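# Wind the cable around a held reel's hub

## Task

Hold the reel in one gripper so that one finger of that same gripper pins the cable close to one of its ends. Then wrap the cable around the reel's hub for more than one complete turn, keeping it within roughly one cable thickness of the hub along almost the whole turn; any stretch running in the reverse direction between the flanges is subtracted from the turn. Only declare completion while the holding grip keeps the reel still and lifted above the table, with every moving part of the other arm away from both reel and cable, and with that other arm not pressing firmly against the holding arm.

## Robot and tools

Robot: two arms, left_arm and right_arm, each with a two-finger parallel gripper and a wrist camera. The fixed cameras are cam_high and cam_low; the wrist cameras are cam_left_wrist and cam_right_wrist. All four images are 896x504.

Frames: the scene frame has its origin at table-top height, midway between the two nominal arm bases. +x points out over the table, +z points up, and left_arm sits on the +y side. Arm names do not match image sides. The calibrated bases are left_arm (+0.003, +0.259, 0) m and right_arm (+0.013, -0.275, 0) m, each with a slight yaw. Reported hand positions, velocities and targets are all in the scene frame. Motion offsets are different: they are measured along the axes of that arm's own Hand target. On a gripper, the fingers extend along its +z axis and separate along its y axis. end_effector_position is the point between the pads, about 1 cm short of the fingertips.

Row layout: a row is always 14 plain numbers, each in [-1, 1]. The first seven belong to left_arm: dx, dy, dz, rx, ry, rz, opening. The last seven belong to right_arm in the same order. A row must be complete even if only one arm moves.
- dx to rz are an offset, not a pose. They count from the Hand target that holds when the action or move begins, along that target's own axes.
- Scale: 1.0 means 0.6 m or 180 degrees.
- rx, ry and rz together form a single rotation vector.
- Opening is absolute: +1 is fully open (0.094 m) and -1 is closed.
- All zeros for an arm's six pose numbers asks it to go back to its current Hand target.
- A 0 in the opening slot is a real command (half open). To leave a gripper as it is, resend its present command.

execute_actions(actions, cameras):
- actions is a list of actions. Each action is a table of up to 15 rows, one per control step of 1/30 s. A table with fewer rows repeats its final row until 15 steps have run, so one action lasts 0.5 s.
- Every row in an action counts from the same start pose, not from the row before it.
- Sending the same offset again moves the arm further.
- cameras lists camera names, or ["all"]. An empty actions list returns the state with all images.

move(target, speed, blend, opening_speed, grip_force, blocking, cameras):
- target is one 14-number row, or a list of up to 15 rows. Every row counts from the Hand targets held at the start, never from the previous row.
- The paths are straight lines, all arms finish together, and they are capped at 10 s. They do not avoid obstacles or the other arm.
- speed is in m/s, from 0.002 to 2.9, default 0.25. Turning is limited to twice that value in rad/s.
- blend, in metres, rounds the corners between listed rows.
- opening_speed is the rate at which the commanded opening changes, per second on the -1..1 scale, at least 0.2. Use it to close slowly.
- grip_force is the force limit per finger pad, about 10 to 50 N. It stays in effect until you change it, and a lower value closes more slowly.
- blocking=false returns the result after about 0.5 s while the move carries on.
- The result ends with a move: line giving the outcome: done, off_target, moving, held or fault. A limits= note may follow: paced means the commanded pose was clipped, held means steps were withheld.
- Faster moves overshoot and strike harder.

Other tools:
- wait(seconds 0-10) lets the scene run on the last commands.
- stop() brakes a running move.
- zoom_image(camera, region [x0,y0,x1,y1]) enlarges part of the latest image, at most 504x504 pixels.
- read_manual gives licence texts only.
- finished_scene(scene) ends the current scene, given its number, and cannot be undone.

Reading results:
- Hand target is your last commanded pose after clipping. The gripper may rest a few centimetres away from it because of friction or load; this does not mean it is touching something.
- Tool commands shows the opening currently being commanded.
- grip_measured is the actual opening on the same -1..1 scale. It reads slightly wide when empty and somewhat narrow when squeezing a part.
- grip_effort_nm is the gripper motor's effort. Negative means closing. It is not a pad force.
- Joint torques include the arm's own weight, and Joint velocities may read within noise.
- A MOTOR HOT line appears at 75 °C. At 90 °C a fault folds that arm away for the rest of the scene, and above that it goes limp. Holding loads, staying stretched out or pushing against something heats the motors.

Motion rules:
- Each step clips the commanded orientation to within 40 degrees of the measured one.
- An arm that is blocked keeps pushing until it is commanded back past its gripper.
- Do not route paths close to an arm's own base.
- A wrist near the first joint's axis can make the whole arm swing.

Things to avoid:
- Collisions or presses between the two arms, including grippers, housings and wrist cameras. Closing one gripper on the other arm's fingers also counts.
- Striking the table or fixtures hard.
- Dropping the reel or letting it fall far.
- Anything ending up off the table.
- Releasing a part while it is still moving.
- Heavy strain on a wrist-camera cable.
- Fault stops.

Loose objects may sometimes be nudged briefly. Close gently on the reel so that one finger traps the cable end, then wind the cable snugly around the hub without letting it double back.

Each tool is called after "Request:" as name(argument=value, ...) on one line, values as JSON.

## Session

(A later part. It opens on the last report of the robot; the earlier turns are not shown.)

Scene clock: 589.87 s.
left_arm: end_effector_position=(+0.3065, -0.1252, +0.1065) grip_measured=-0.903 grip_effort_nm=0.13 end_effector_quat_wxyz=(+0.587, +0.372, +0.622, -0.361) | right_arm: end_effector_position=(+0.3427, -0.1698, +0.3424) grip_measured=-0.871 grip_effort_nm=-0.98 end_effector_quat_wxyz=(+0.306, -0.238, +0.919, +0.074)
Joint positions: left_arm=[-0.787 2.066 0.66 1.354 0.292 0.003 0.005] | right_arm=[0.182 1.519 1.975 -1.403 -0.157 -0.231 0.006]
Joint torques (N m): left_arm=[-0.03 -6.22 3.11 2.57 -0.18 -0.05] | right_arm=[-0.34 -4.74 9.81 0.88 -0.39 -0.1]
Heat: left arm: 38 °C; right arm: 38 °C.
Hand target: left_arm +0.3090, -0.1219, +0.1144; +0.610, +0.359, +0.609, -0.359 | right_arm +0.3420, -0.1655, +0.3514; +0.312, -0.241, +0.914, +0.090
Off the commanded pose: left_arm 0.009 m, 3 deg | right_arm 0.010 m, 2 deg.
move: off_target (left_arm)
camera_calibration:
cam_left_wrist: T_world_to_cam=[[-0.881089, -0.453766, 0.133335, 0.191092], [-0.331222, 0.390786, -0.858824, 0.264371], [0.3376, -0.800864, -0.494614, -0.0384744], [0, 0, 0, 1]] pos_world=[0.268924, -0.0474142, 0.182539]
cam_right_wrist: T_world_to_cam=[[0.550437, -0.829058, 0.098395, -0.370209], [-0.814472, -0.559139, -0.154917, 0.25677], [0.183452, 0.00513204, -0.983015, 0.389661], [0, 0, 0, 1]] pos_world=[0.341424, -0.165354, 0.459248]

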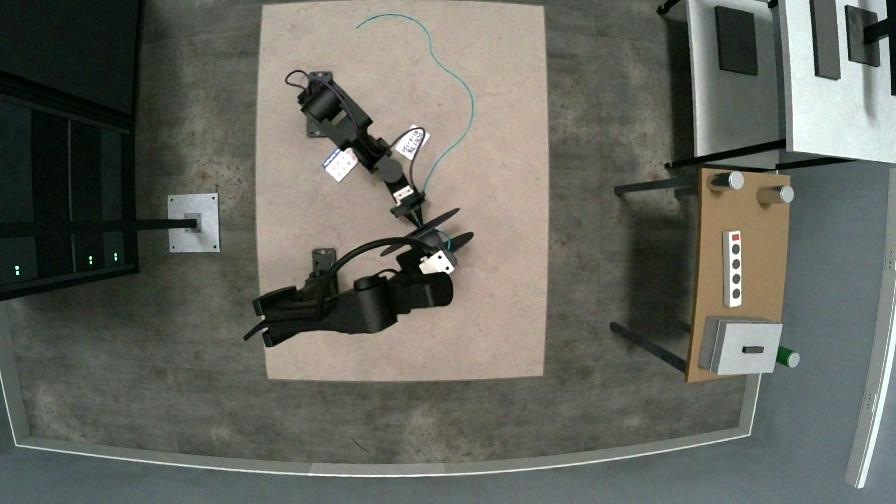

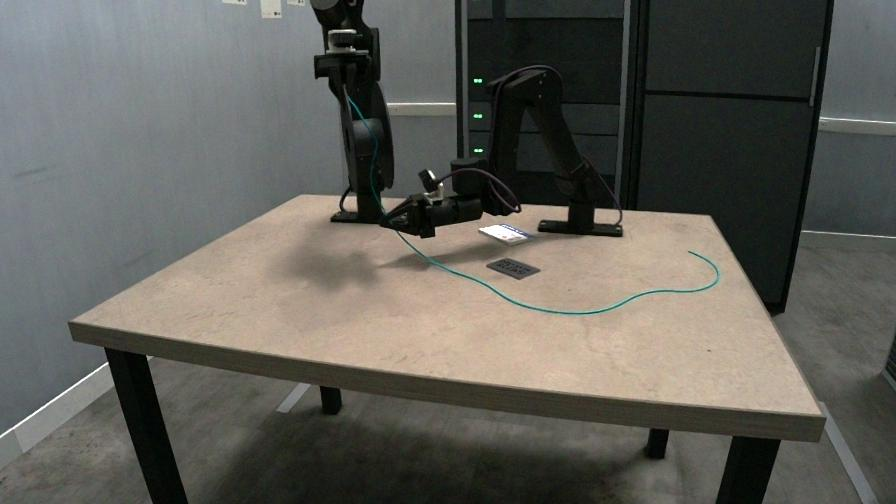

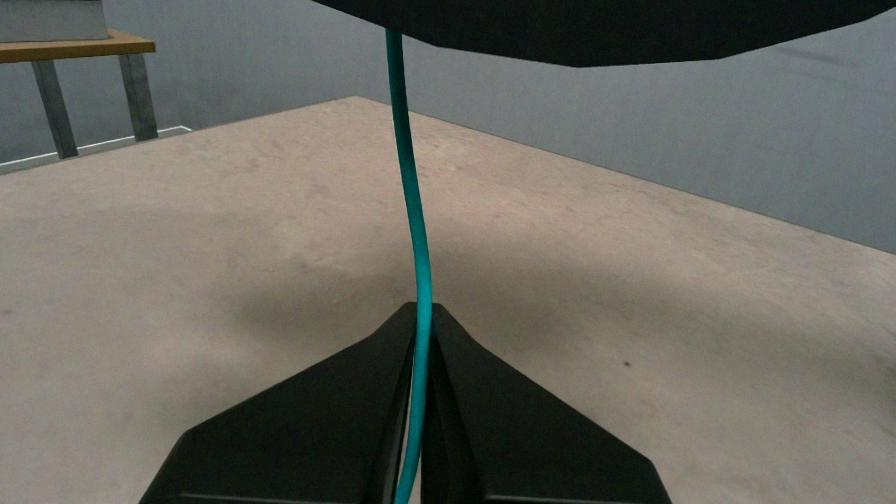

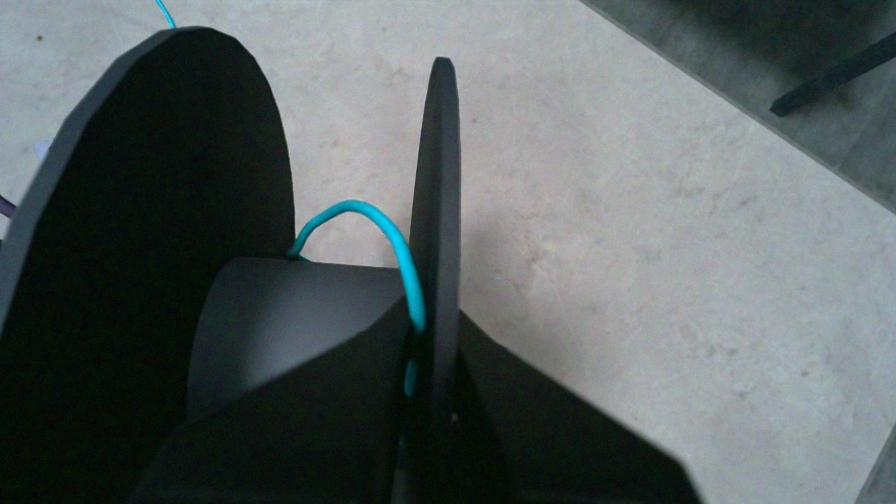

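Request:
move(target=[[-0.1,-0.217,0.03,0,0,0,-0.9,0,0,0,0,0,0,-1],[-0.267,-0.24,0.03,0,0,0,-0.9,0,0,0,0,0,0,-1]], speed=0.12, blend=[0.03,0], cameras=["all"])

Scene clock: 598.07 s.
left_arm: end_effector_position=(+0.1975, -0.2042, +0.2483) grip_measured=-0.902 grip_effort_nm=0.10 end_effector_quat_wxyz=(+0.602, +0.364, +0.621, -0.346) | right_arm: end_effector_position=(+0.3385, -0.1708, +0.3394) grip_measured=-0.871 grip_effort_nm=-0.98 end_effector_quat_wxyz=(+0.296, -0.240, +0.922, +0.073)
Joint positions: left_arm=[-1.232 1.629 0.87 0.722 -0.192 0.002 0.005] | right_arm=[0.182 1.519 1.975 -1.424 -0.157 -0.234 0.006]
Joint torques (N m): left_arm=[-1.13 -8.79 10.07 1.53 -0.05 -0.03] | right_arm=[-0.69 -4.48 9.74 0.99 -0.39 -0.07]
Heat: left arm: 38 °C; right arm: 38 °C.
Hand target: left_arm +0.1914, -0.2075, +0.2744; +0.610, +0.360, +0.609, -0.359 | right_arm +0.3420, -0.1655, +0.3514; +0.312, -0.241, +0.914, +0.090
Off the commanded pose: left_arm 0.027 m, 2 deg | right_arm 0.014 m, 3 deg.
move: off_target (left_arm, right_arm)
camera_calibration:
cam_left_wrist: T_world_to_cam=[[-0.865884, -0.487272, 0.113186, 0.0353898], [-0.324856, 0.375657, -0.867958, 0.378851], [0.380413, -0.78832, -0.483568, -0.00348147], [0, 0, 0, 1]] pos_world=[0.15504, -0.127818, 0.323138]
cam_right_wrist: T_world_to_cam=[[0.554359, -0.827109, 0.0926149, -0.367493], [-0.816029, -0.562042, -0.134926, 0.245546], [0.163652, -0.000778995, -0.986518, 0.394307], [0, 0, 0, 1]] pos_world=[0.339567, -0.165642, 0.456157]

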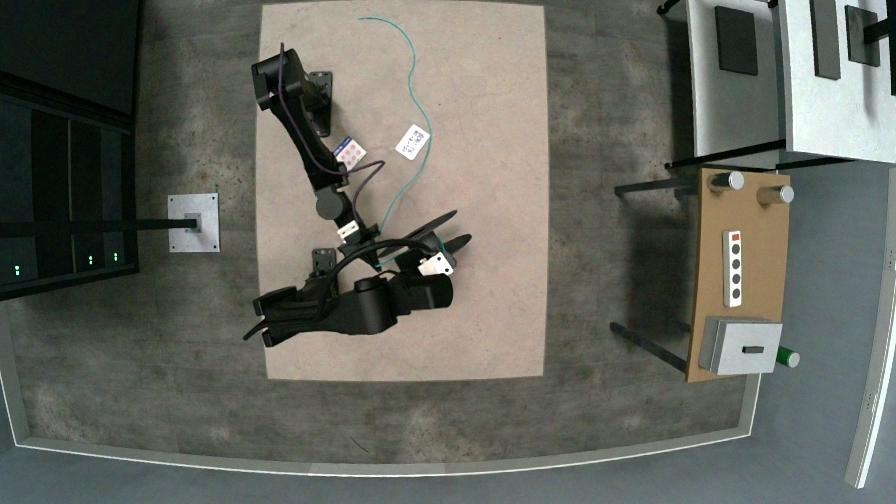

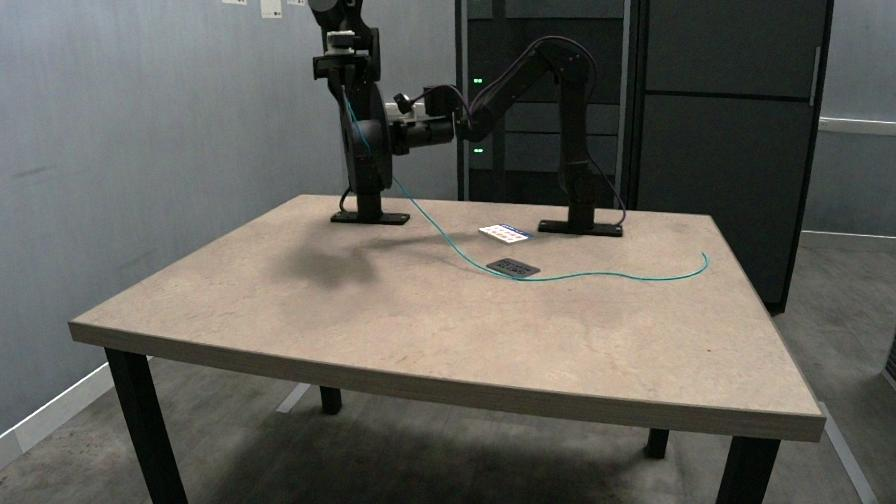

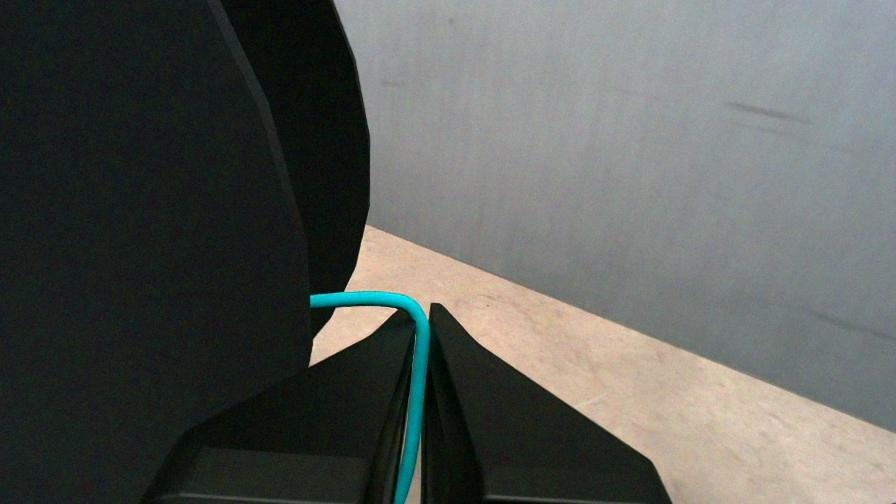

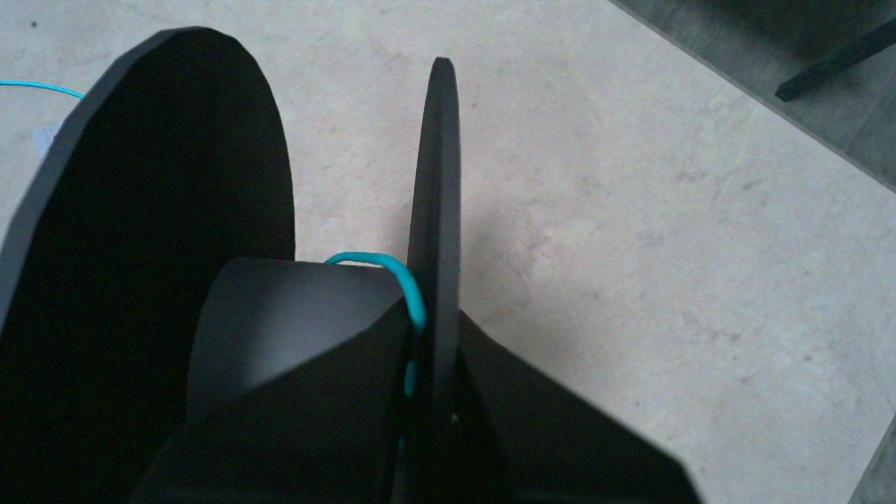

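Request:
move(target=[[-0.02,0,-0.15,0,0,0,-0.9,0,0,0,0,0,0,-1],[-0.25,0.03,-0.15,0,0,0,-0.9,0,0,0,0,0,0,-1],[-0.25,0.44,-0.15,0,0,0,-0.9,0,0,0,0,0,0,-1],[-0.1,0.46,-0.04,0,0,0,-0.9,0,0,0,0,0,0,-1]], speed=0.14, blend=[0.02,0.03,0.03,0], cameras=["all"])

Scene clock: 608.67 s.
left_arm: end_effector_position=(+0.4194, -0.0514, +0.3254) grip_measured=-0.902 grip_effort_nm=0.10 end_effector_quat_wxyz=(+0.586, +0.360, +0.629, -0.363) | right_arm: end_effector_position=(+0.3287, -0.1665, +0.3374) grip_measured=-0.871 grip_effort_nm=-0.98 end_effector_quat_wxyz=(+0.280, -0.243, +0.924, +0.092)
Joint positions: left_arm=[-0.423 1.668 1.258 0.348 0.641 0.002 0.005] | right_arm=[0.182 1.519 1.983 -1.464 -0.194 -0.231 0.006]
Joint torques (N m): left_arm=[-0.4 -6.72 6.23 2.46 -0.15 -0.04] | right_arm=[-0.72 -4.63 9.29 1.38 -0.05 -0.04]
Heat: left arm: 38 °C; right arm: 38 °C.
Hand target: left_arm +0.4211, -0.0528, +0.3348; +0.610, +0.359, +0.609, -0.359 | right_arm +0.3420, -0.1655, +0.3514; +0.312, -0.241, +0.914, +0.090
Off the commanded pose: left_arm 0.010 m, 4 deg | right_arm 0.019 m, 4 deg.
move: off_target (left_arm, right_arm)
camera_calibration:
cam_left_wrist: T_world_to_cam=[[-0.870531, -0.466491, 0.156719, 0.282188], [-0.355432, 0.375756, -0.855848, 0.469337], [0.340357, -0.800746, -0.492913, 0.0890562], [0, 0, 0, 1]] pos_world=[0.38216, 0.0265936, 0.401354]
cam_right_wrist: T_world_to_cam=[[0.571578, -0.818985, 0.0506121, -0.348429], [-0.811028, -0.57324, -0.116747, 0.230054], [0.124627, 0.0256823, -0.991871, 0.41299], [0, 0, 0, 1]] pos_world=[0.334265, -0.164089, 0.454126]

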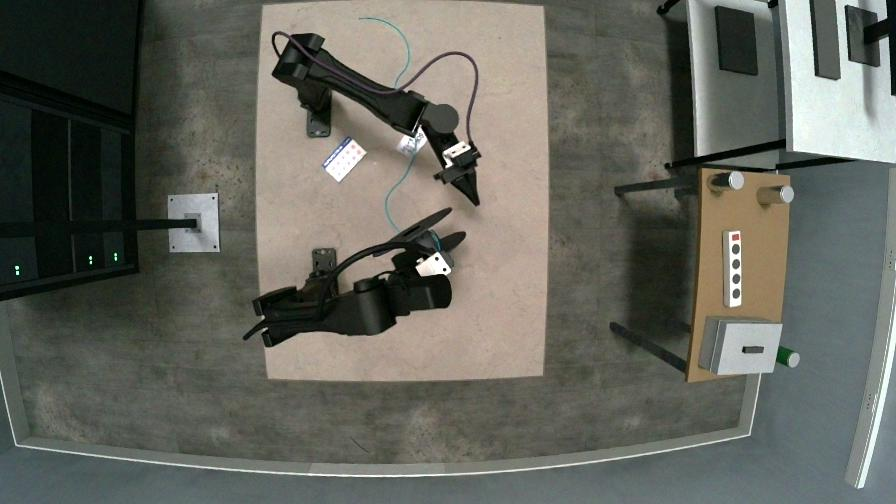

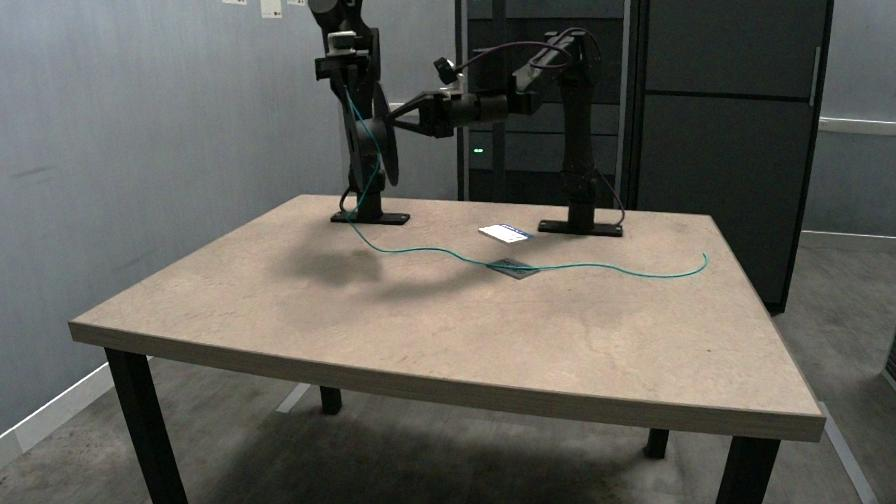

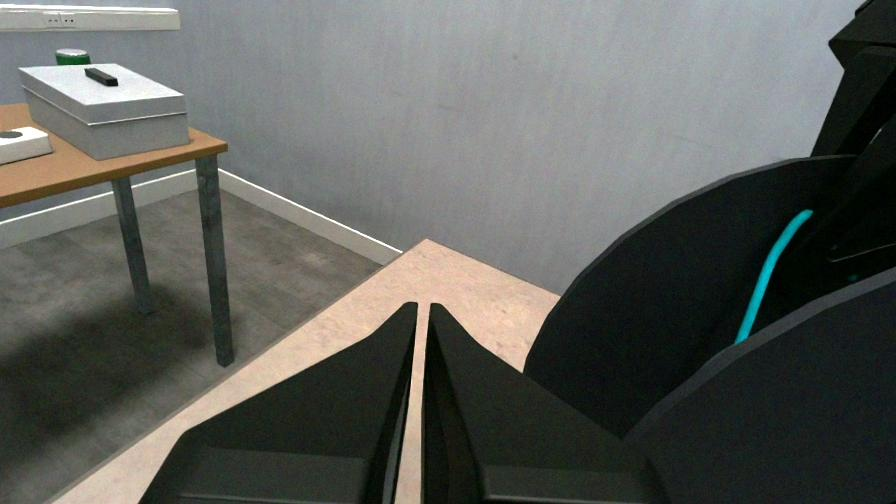

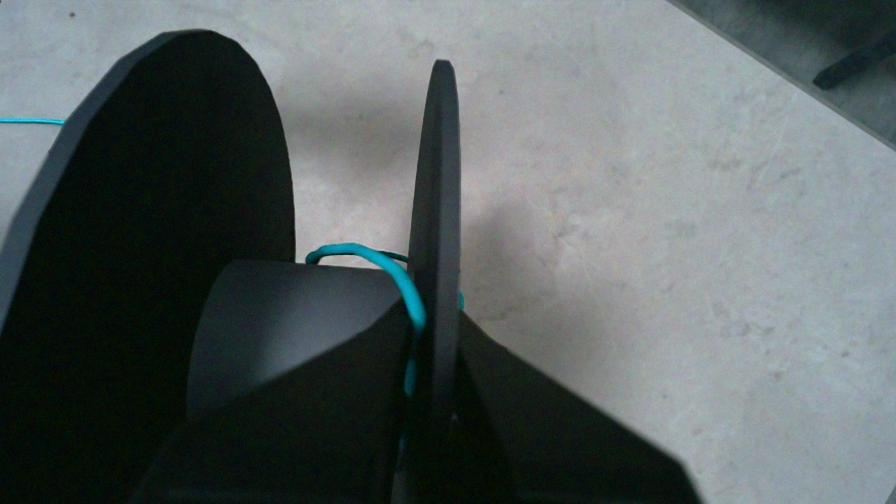

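Request:
move(target=[[0,0,-0.17,0,0,0,-0.5,0,0,0,0,0,0,-1],[0.24,-0.17,-0.17,0,0.083,0,0,0,0,0,0,0,0,-1]], speed=0.2, blend=[0.03,0], cameras=["all"])

Scene clock: 620.00 s.
left_arm: end_effector_position=(+0.2834, -0.0127, +0.1781) grip_measured=-0.003 grip_effort_nm=0.14 end_effector_quat_wxyz=(+0.499, +0.397, +0.702, -0.317) | right_arm: end_effector_position=(+0.3287, -0.1665, +0.3374) grip_measured=-0.871 grip_effort_nm=-0.98 end_effector_quat_wxyz=(+0.280, -0.243, +0.924, +0.092)
Joint positions: left_arm=[-0.536 1.272 0.562 0.359 0.506 0.125 0.047] | right_arm=[0.182 1.519 1.983 -1.464 -0.194 -0.231 0.006]
Joint torques (N m): left_arm=[-0.55 -5.3 5.56 2.14 -0.09 0.17] | right_arm=[-0.68 -4.55 9.13 1.34 -0.01 -0.03]
Heat: left arm: 40 °C; right arm: 38 °C.
Hand target: left_arm +0.2828, -0.0129, +0.1906; +0.525, +0.403, +0.683, -0.309 | right_arm +0.3420, -0.1655, +0.3514; +0.312, -0.241, +0.914, +0.090
Off the commanded pose: left_arm 0.012 m, 4 deg | right_arm 0.019 m, 4 deg.
move: off_target (left_arm, right_arm); target 2's new opening was sent with left_arm's hand 0.012 m and 4 deg from that target
camera_calibration:
cam_left_wrist: T_world_to_cam=[[-0.849164, -0.500844, 0.167559, 0.196506], [-0.46053, 0.546913, -0.699141, 0.284429], [0.258521, -0.670851, -0.695072, 0.154652], [0, 0, 0, 1]] pos_world=[0.257873, 0.0466097, 0.273424]
cam_right_wrist: T_world_to_cam=[[0.571578, -0.818985, 0.0506121, -0.348429], [-0.811028, -0.57324, -0.116747, 0.230054], [0.124627, 0.0256823, -0.991871, 0.41299], [0, 0, 0, 1]] pos_world=[0.334265, -0.164089, 0.454126]

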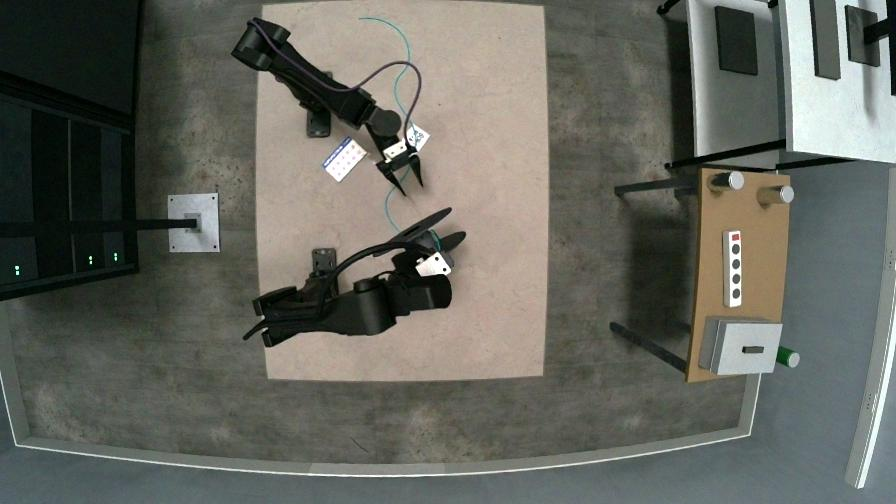

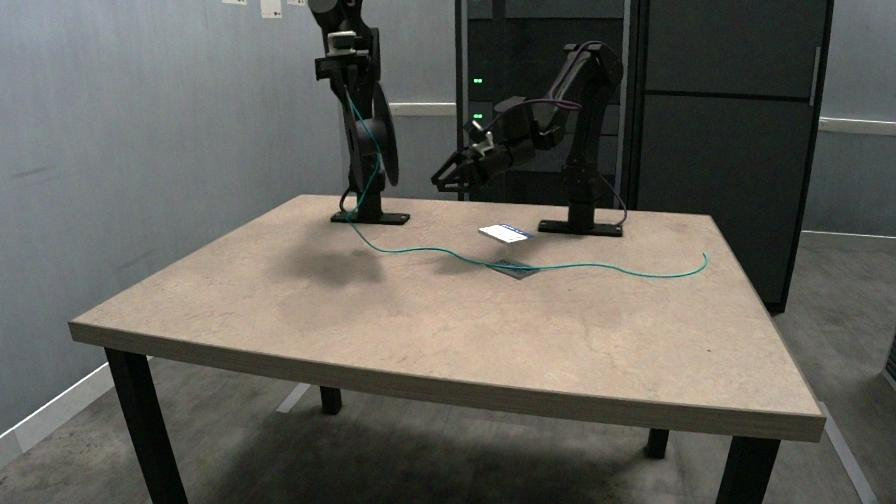

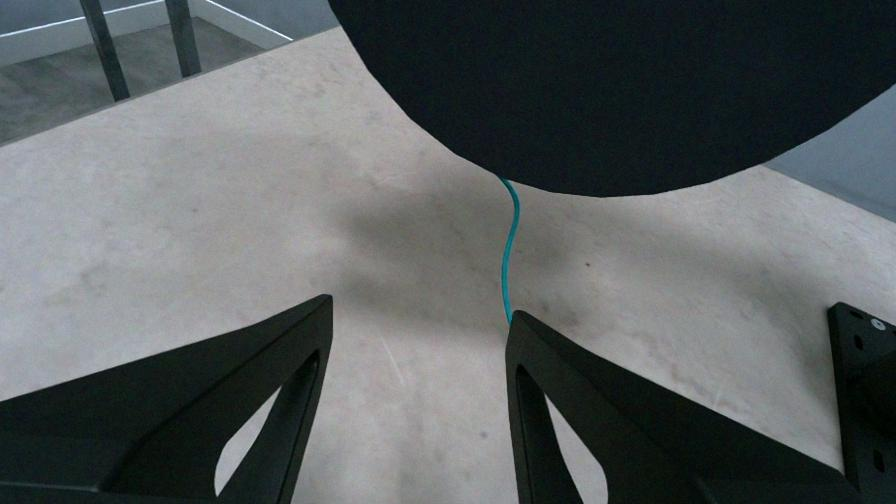

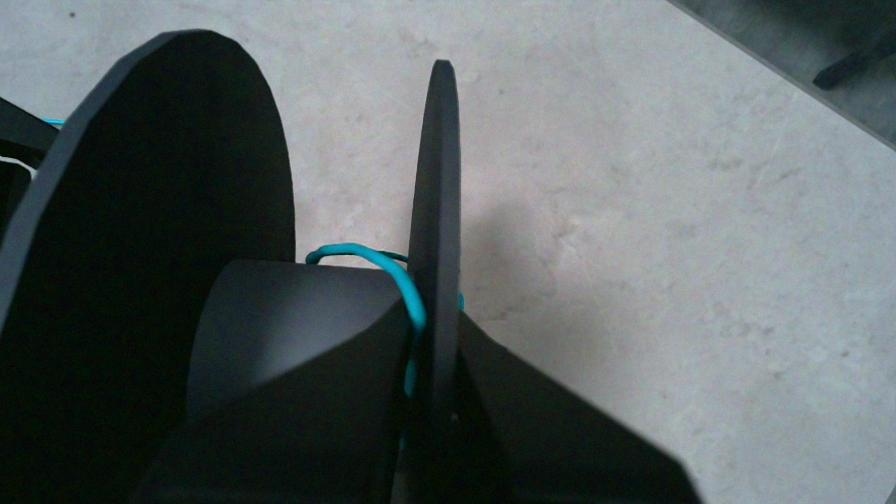

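Request:
move(target=[0.097,-0.11,0.026,0.086,0.249,0.066,0,0,0,0,0,0,0,-1], speed=0.2, cameras=["cam_high","cam_left_wrist"])

Scene clock: 634.20 s.
left_arm: end_effector_position=(+0.2218, -0.0407, +0.1219) grip_measured=-0.003 grip_effort_nm=0.14 end_effector_quat_wxyz=(+0.192, +0.613, +0.747, -0.169) | right_arm: end_effector_position=(+0.3287, -0.1665, +0.3374) grip_measured=-0.871 grip_effort_nm=-0.98 end_effector_quat_wxyz=(+0.280, -0.243, +0.924, +0.092)
Joint positions: left_arm=[-0.795 1.556 1.156 -0.732 0.285 0.505 0.047] | right_arm=[0.182 1.519 1.983 -1.464 -0.194 -0.231 0.006]
Joint torques (N m): left_arm=[-0.4 -4.82 9.92 0.83 0.01 0.14] | right_arm=[-0.65 -4.53 9.35 1.36 -0.05 -0.03]
Heat: left arm: 40 °C; right arm: 38 °C.
Hand target: left_arm +0.2252, -0.0450, +0.1303; +0.198, +0.622, +0.740, -0.165 | right_arm +0.3420, -0.1655, +0.3514; +0.312, -0.241, +0.914, +0.090
Off the commanded pose: left_arm 0.010 m, 2 deg | right_arm 0.019 m, 4 deg.
move: off_target (right_arm)
camera_calibration:
cam_left_wrist: T_world_to_cam=[[-0.953949, -0.287045, 0.0871025, 0.181329], [-0.291158, 0.955895, -0.0386353, 0.130739], [-0.0721707, -0.0622166, -0.99545, 0.247491], [0, 0, 0, 1]] pos_world=[0.228906, -0.0575246, 0.235622]
Images, in order (width x height): cam_high 896x504, cam_left_wrist 896x504.

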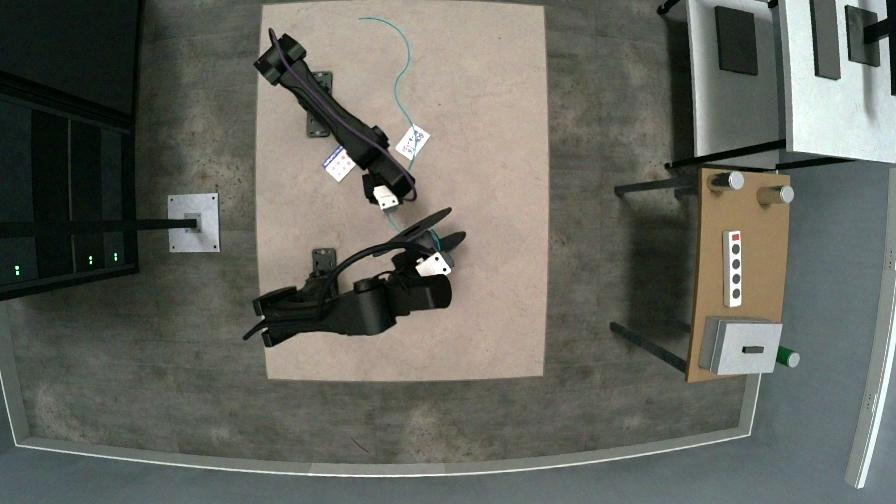

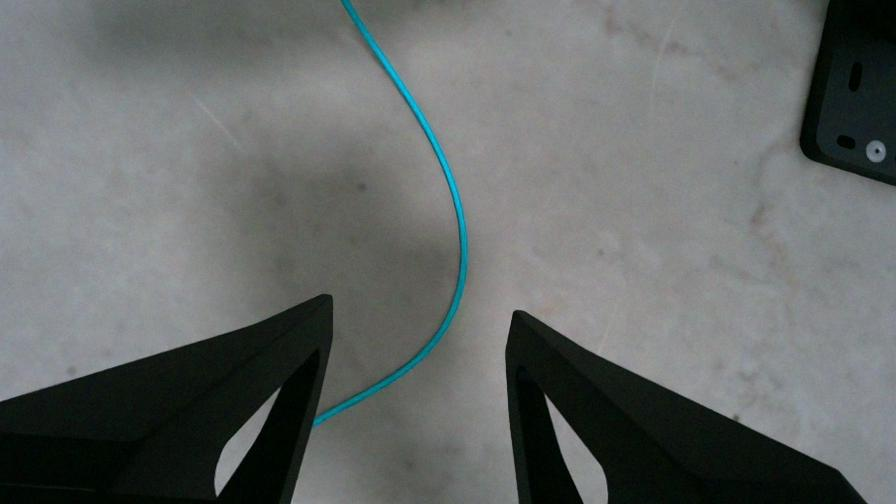

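Request:
move(target=[[0.047,-0.042,0.13,0,0,0,-0.2,0,0,0,0,0,0,-1],[0.047,-0.042,0.178,0,0,0,-0.2,0,0,0,0,0,0,-1]], speed=[0.2,0.06], cameras=["cam_left_wrist"])

Scene clock: 641.57 s.
left_arm: end_effector_position=(+0.2026, -0.0718, +0.0258) grip_measured=-0.197 grip_effort_nm=-0.15 end_effector_quat_wxyz=(+0.182, +0.626, +0.740, -0.163) | right_arm: end_effector_position=(+0.3287, -0.1665, +0.3374) grip_measured=-0.871 grip_effort_nm=-0.98 end_effector_quat_wxyz=(+0.280, -0.243, +0.924, +0.092)
Joint positions: left_arm=[-0.911 1.74 0.956 -0.347 0.234 0.43 0.038] | right_arm=[0.182 1.519 1.983 -1.464 -0.194 -0.231 0.006]
Joint torques (N m): left_arm=[-0.58 -5.79 4.4 1.59 -0.03 -0.09] | right_arm=[-0.51 -4.72 9.22 1.35 -0.01 -0.07]
Heat: left arm: 39 °C; right arm: 38 °C.
Hand target: left_arm +0.2055, -0.0775, +0.0235; +0.197, +0.622, +0.740, -0.165 | right_arm +0.3420, -0.1655, +0.3514; +0.312, -0.241, +0.914, +0.090
Off the commanded pose: left_arm 0.007 m, 2 deg | right_arm 0.019 m, 4 deg.
move: off_target (right_arm)
camera_calibration:
cam_left_wrist: T_world_to_cam=[[-0.961766, -0.261564, 0.0811861, 0.165977], [-0.263636, 0.964494, -0.0157494, 0.145496], [-0.074184, -0.0365508, -0.996575, 0.150691], [0, 0, 0, 1]] pos_world=[0.209168, -0.0914082, 0.138991]
Images, in order (width x height): cam_left_wrist 896x504.

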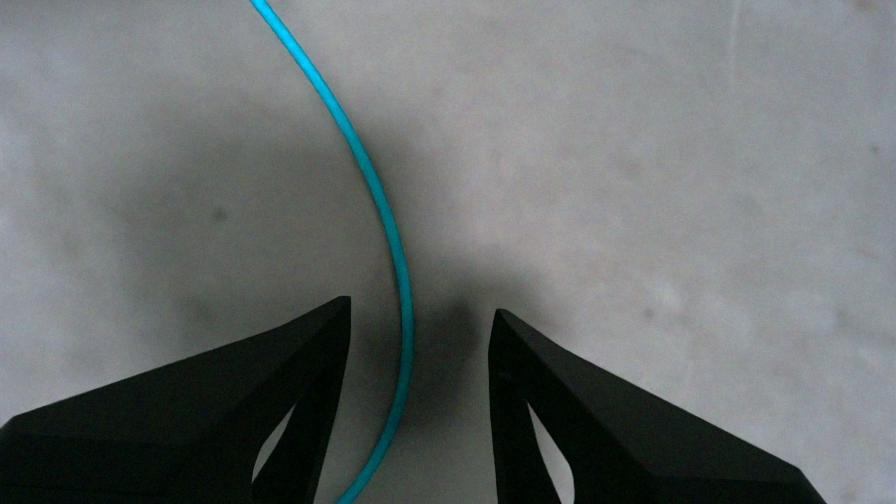

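Down another 14 mm then close.

Request:
move(target=[[-0.012,0,0.023,0,0,0,-0.2,0,0,0,0,0,0,-1],[-0.012,0,0.023,0,0,0,-1,0,0,0,0,0,0,-1]], speed=0.05, cameras=["cam_left_wrist"])

Scene clock: 645.33 s.
left_arm: end_effector_position=(+0.2062, -0.0852, +0.0192) grip_measured=-0.971 grip_effort_nm=-1.03 end_effector_quat_wxyz=(+0.199, +0.625, +0.737, -0.166) | right_arm: end_effector_position=(+0.3287, -0.1665, +0.3374) grip_measured=-0.871 grip_effort_nm=-0.98 end_effector_quat_wxyz=(+0.280, -0.243, +0.924, +0.092)
Joint positions: left_arm=[-0.928 1.78 0.956 -0.269 0.225 0.413 0.001] | right_arm=[0.182 1.519 1.983 -1.464 -0.194 -0.231 0.006]
Joint torques (N m): left_arm=[-0.69 -4.75 7.04 1.22 -0.03 -0.11] | right_arm=[-0.57 -4.55 9.22 1.37 -0.02 -0.06]
Heat: left arm: 38 °C; right arm: 38 °C.
Hand target: left_arm +0.2078, -0.0904, +0.0152; +0.198, +0.622, +0.740, -0.165 | right_arm +0.3420, -0.1655, +0.3514; +0.312, -0.241, +0.914, +0.090
Off the commanded pose: left_arm 0.007 m, 1 deg | right_arm 0.019 m, 4 deg.
move: off_target (right_arm)
camera_calibration:
cam_left_wrist: T_world_to_cam=[[-0.962947, -0.2611, 0.0675244, 0.16704], [-0.264512, 0.963204, -0.047666, 0.159958], [-0.0525942, -0.0637609, -0.996578, 0.137141], [0, 0, 0, 1]] pos_world=[0.210374, -0.101714, 0.133017]
Images, in order (width x height): cam_left_wrist 896x504.

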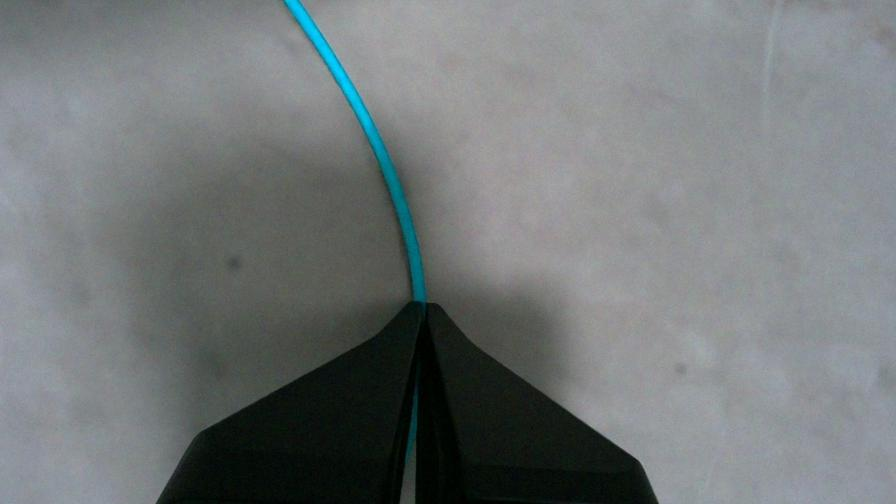

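Request:
move(target=[[-0.235,-0.164,-0.278,-0.095,-0.33,-0.056,-1,0,0,0,0,0,0,-1],[-0.3825,-0.097,-0.578,-0.095,-0.33,-0.056,-1,0,0,0,0,0,0,-1]], speed=0.12, blend=[0.03,0], cameras=["all"])

Scene clock: 661.70 s.
left_arm: end_effector_position=(+0.1536, -0.1284, +0.4204) grip_measured=-0.972 grip_effort_nm=-1.04 end_effector_quat_wxyz=(+0.606, +0.356, +0.613, -0.361) | right_arm: end_effector_position=(+0.3287, -0.1665, +0.3374) grip_measured=-0.871 grip_effort_nm=-0.98 end_effector_quat_wxyz=(+0.280, -0.243, +0.924, +0.092)
Joint positions: left_arm=[-1.294 1.193 1.183 0.006 -0.241 -0.012 0.001] | right_arm=[0.182 1.519 1.983 -1.464 -0.194 -0.231 0.006]
Joint torques (N m): left_arm=[0.54 -2.95 10.48 1.54 0.12 0.08] | right_arm=[-0.58 -4.42 9.28 1.35 -0.05 -0.06]
Heat: left arm: 38 °C; right arm: 38 °C.
Hand target: left_arm +0.1544, -0.1269, +0.4300; +0.608, +0.360, +0.610, -0.359 | right_arm +0.3420, -0.1655, +0.3514; +0.312, -0.241, +0.914, +0.090
Off the commanded pose: left_arm 0.010 m, 1 deg | right_arm 0.019 m, 4 deg.
move: off_target (right_arm)
camera_calibration:
cam_left_wrist: T_world_to_cam=[[-0.871822, -0.4716, 0.132365, 0.00978687], [-0.321755, 0.347625, -0.880699, 0.486787], [0.369324, -0.810401, -0.454807, 0.143044], [0, 0, 0, 1]] pos_world=[0.112329, -0.0486807, 0.492475]
cam_right_wrist: T_world_to_cam=[[0.571578, -0.818985, 0.0506121, -0.348429], [-0.811028, -0.57324, -0.116747, 0.230054], [0.124627, 0.0256823, -0.991871, 0.41299], [0, 0, 0, 1]] pos_world=[0.334265, -0.164089, 0.454126]

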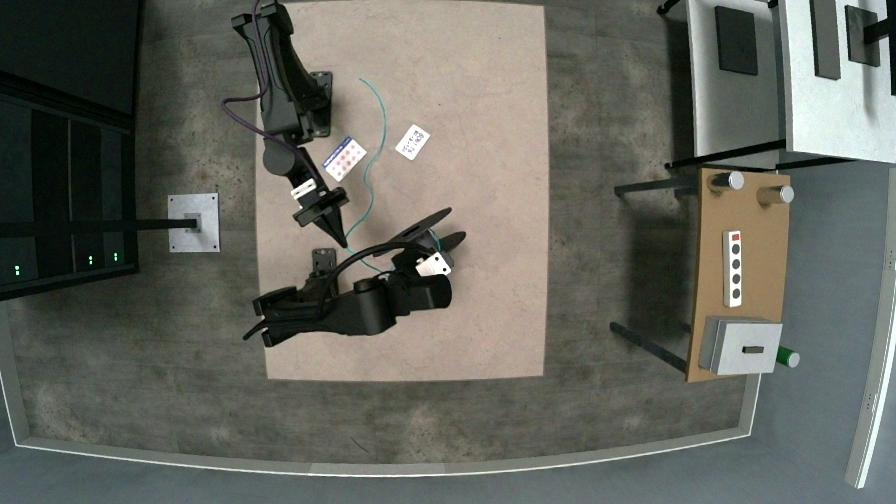

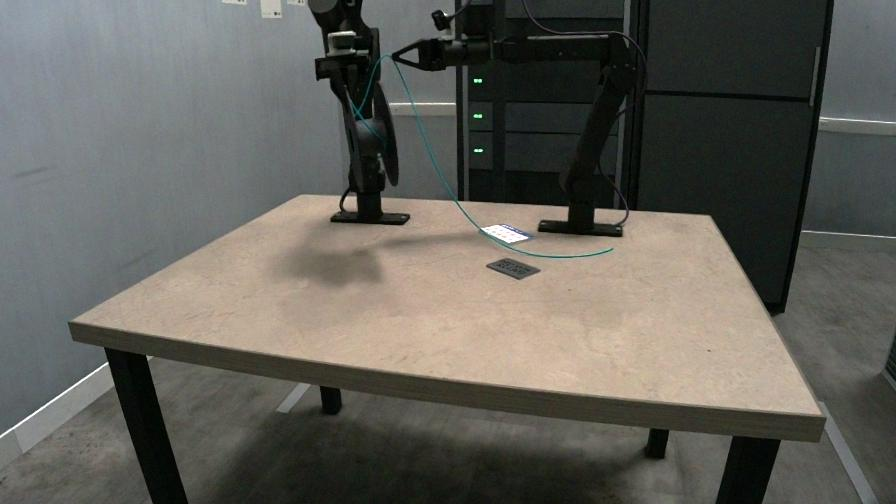

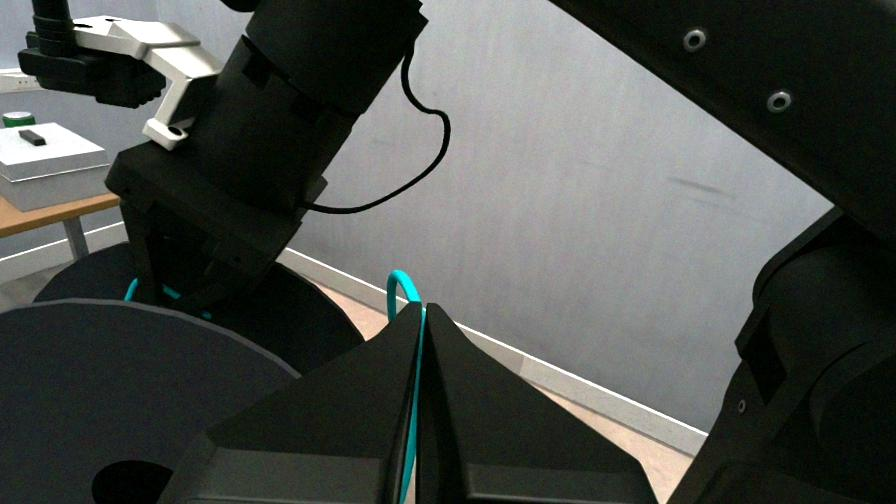

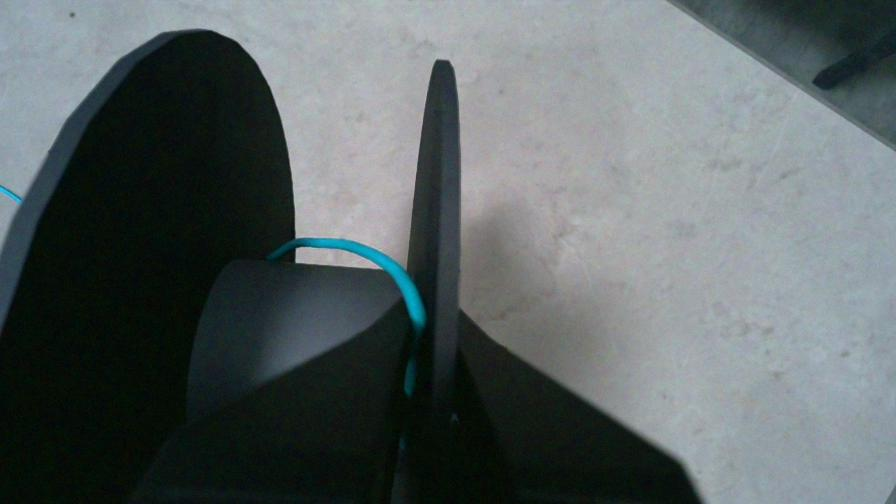

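Request:
zoom_image(camera="cam_high", region=[330, 190, 490, 300])

Request:
zoom_image(camera="cam_low", region=[310, 30, 430, 230])

Request:
zoom_image(camera="cam_left_wrist", region=[0, 180, 450, 504])

Scaled by 3.150 from the camera's 896x504 image, which has a finer 1280x720 frame.

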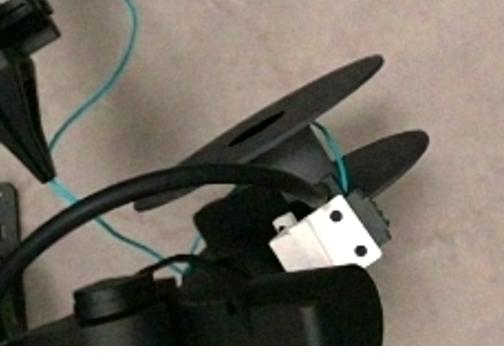

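Scaled by 2.520 from the camera's 896x504 image, which has a finer 1280x720 frame.

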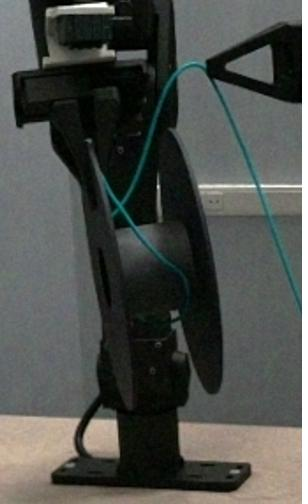

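Scaled by 1.120 from the camera's 896x504 image, which has a finer 1280x720 frame.

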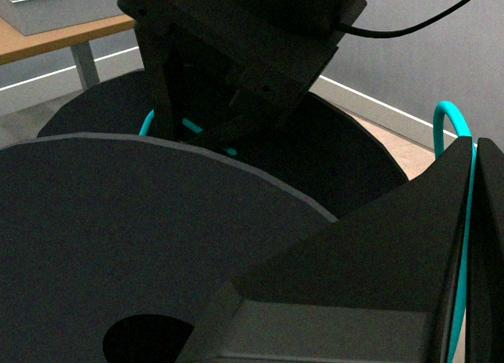

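Request:
move(target=[-0.12,0,-0.02,0,0,0,-1,0,0,0,0,0,0,-1], speed=0.1, cameras=["all"])

Request:
zoom_image(camera="cam_high", region=[330, 190, 490, 300])

Request:
zoom_image(camera="cam_low", region=[310, 0, 430, 200])

Scene clock: 674.17 s.
left_arm: end_effector_position=(+0.1513, -0.1195, +0.4933) grip_measured=-0.972 grip_effort_nm=-1.03 end_effector_quat_wxyz=(+0.606, +0.356, +0.613, -0.361) | right_arm: end_effector_position=(+0.3287, -0.1665, +0.3374) grip_measured=-0.871 grip_effort_nm=-0.98 end_effector_quat_wxyz=(+0.280, -0.243, +0.924, +0.092)
Joint positions: left_arm=[-1.294 1.261 1.536 -0.279 -0.241 -0.012 0.001] | right_arm=[0.182 1.519 1.983 -1.464 -0.194 -0.231 0.006]
Joint torques (N m): left_arm=[-0.47 -2.88 10 1.53 0.02 0.1] | right_arm=[-0.54 -4.59 9.22 1.38 -0.08 -0.02]
Heat: left arm: 39 °C; right arm: 38 °C.
Hand target: left_arm +0.1487, -0.1166, +0.5019; +0.608, +0.360, +0.610, -0.359 | right_arm +0.3420, -0.1655, +0.3514; +0.312, -0.241, +0.914, +0.090
Off the commanded pose: left_arm 0.010 m, 1 deg | right_arm 0.019 m, 4 deg.
move: off_target (right_arm)
camera_calibration:
cam_left_wrist: T_world_to_cam=[[-0.871826, -0.471596, 0.132354, 0.0022018], [-0.321745, 0.347631, -0.8807, 0.547159], [0.369324, -0.810401, -0.454807, 0.184218], [0, 0, 0, 1]] pos_world=[0.109929, -0.0398807, 0.565375]
cam_right_wrist: T_world_to_cam=[[0.571578, -0.818985, 0.0506121, -0.348429], [-0.811028, -0.57324, -0.116747, 0.230054], [0.124627, 0.0256823, -0.991871, 0.41299], [0, 0, 0, 1]] pos_world=[0.334265, -0.164089, 0.454126]

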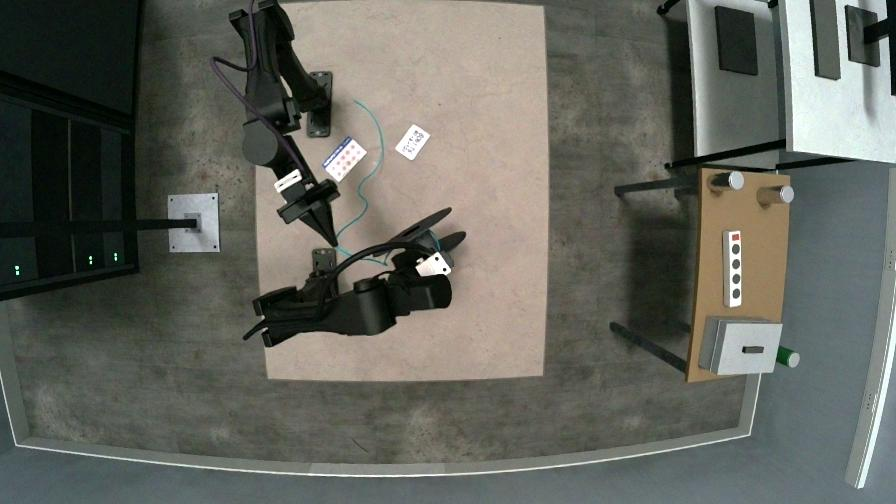

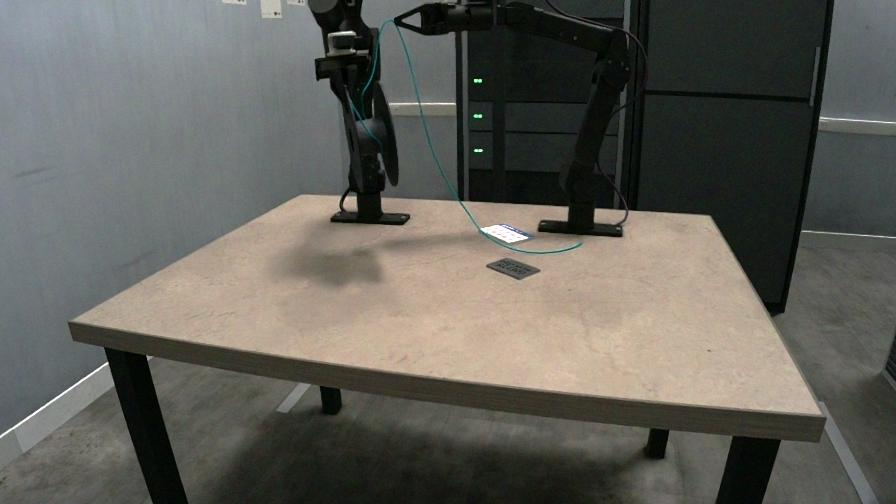

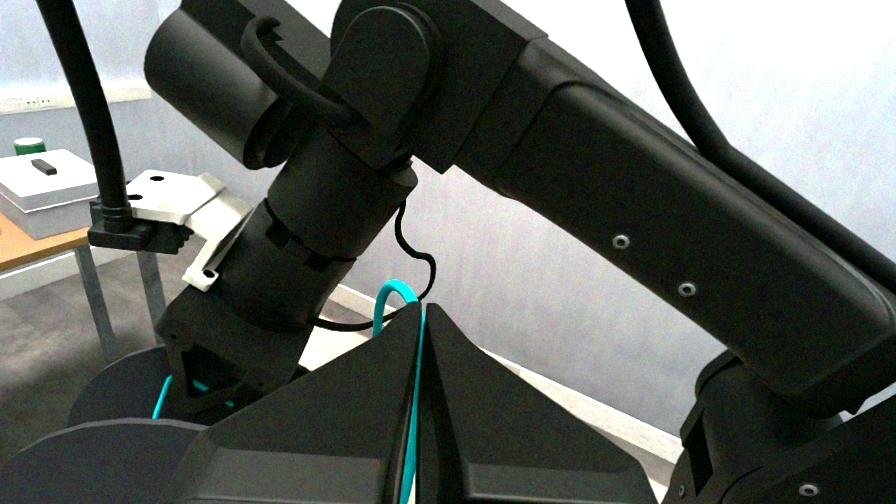

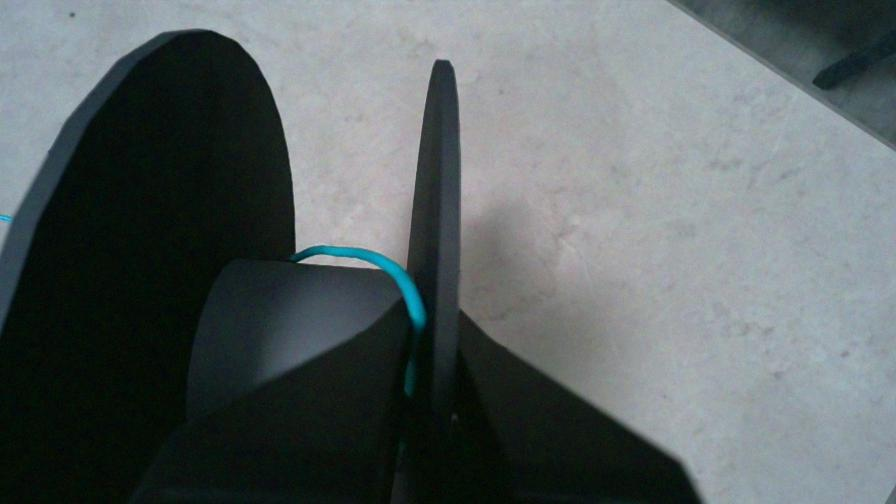

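Scaled by 3.150 from the camera's 896x504 image, which has a finer 1280x720 frame.

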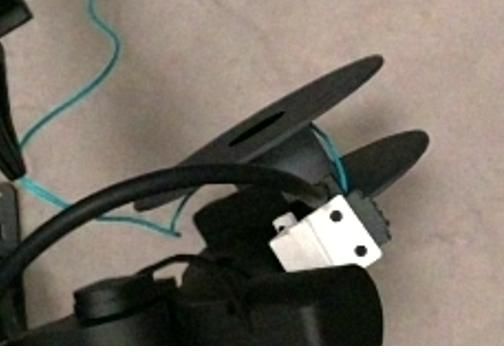

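Scaled by 2.520 from the camera's 896x504 image, which has a finer 1280x720 frame.

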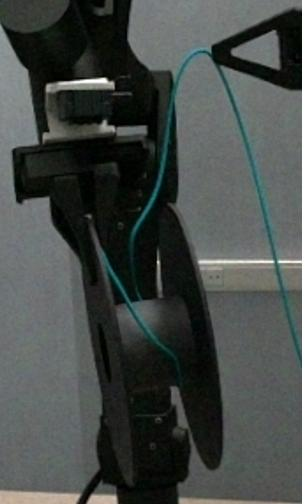

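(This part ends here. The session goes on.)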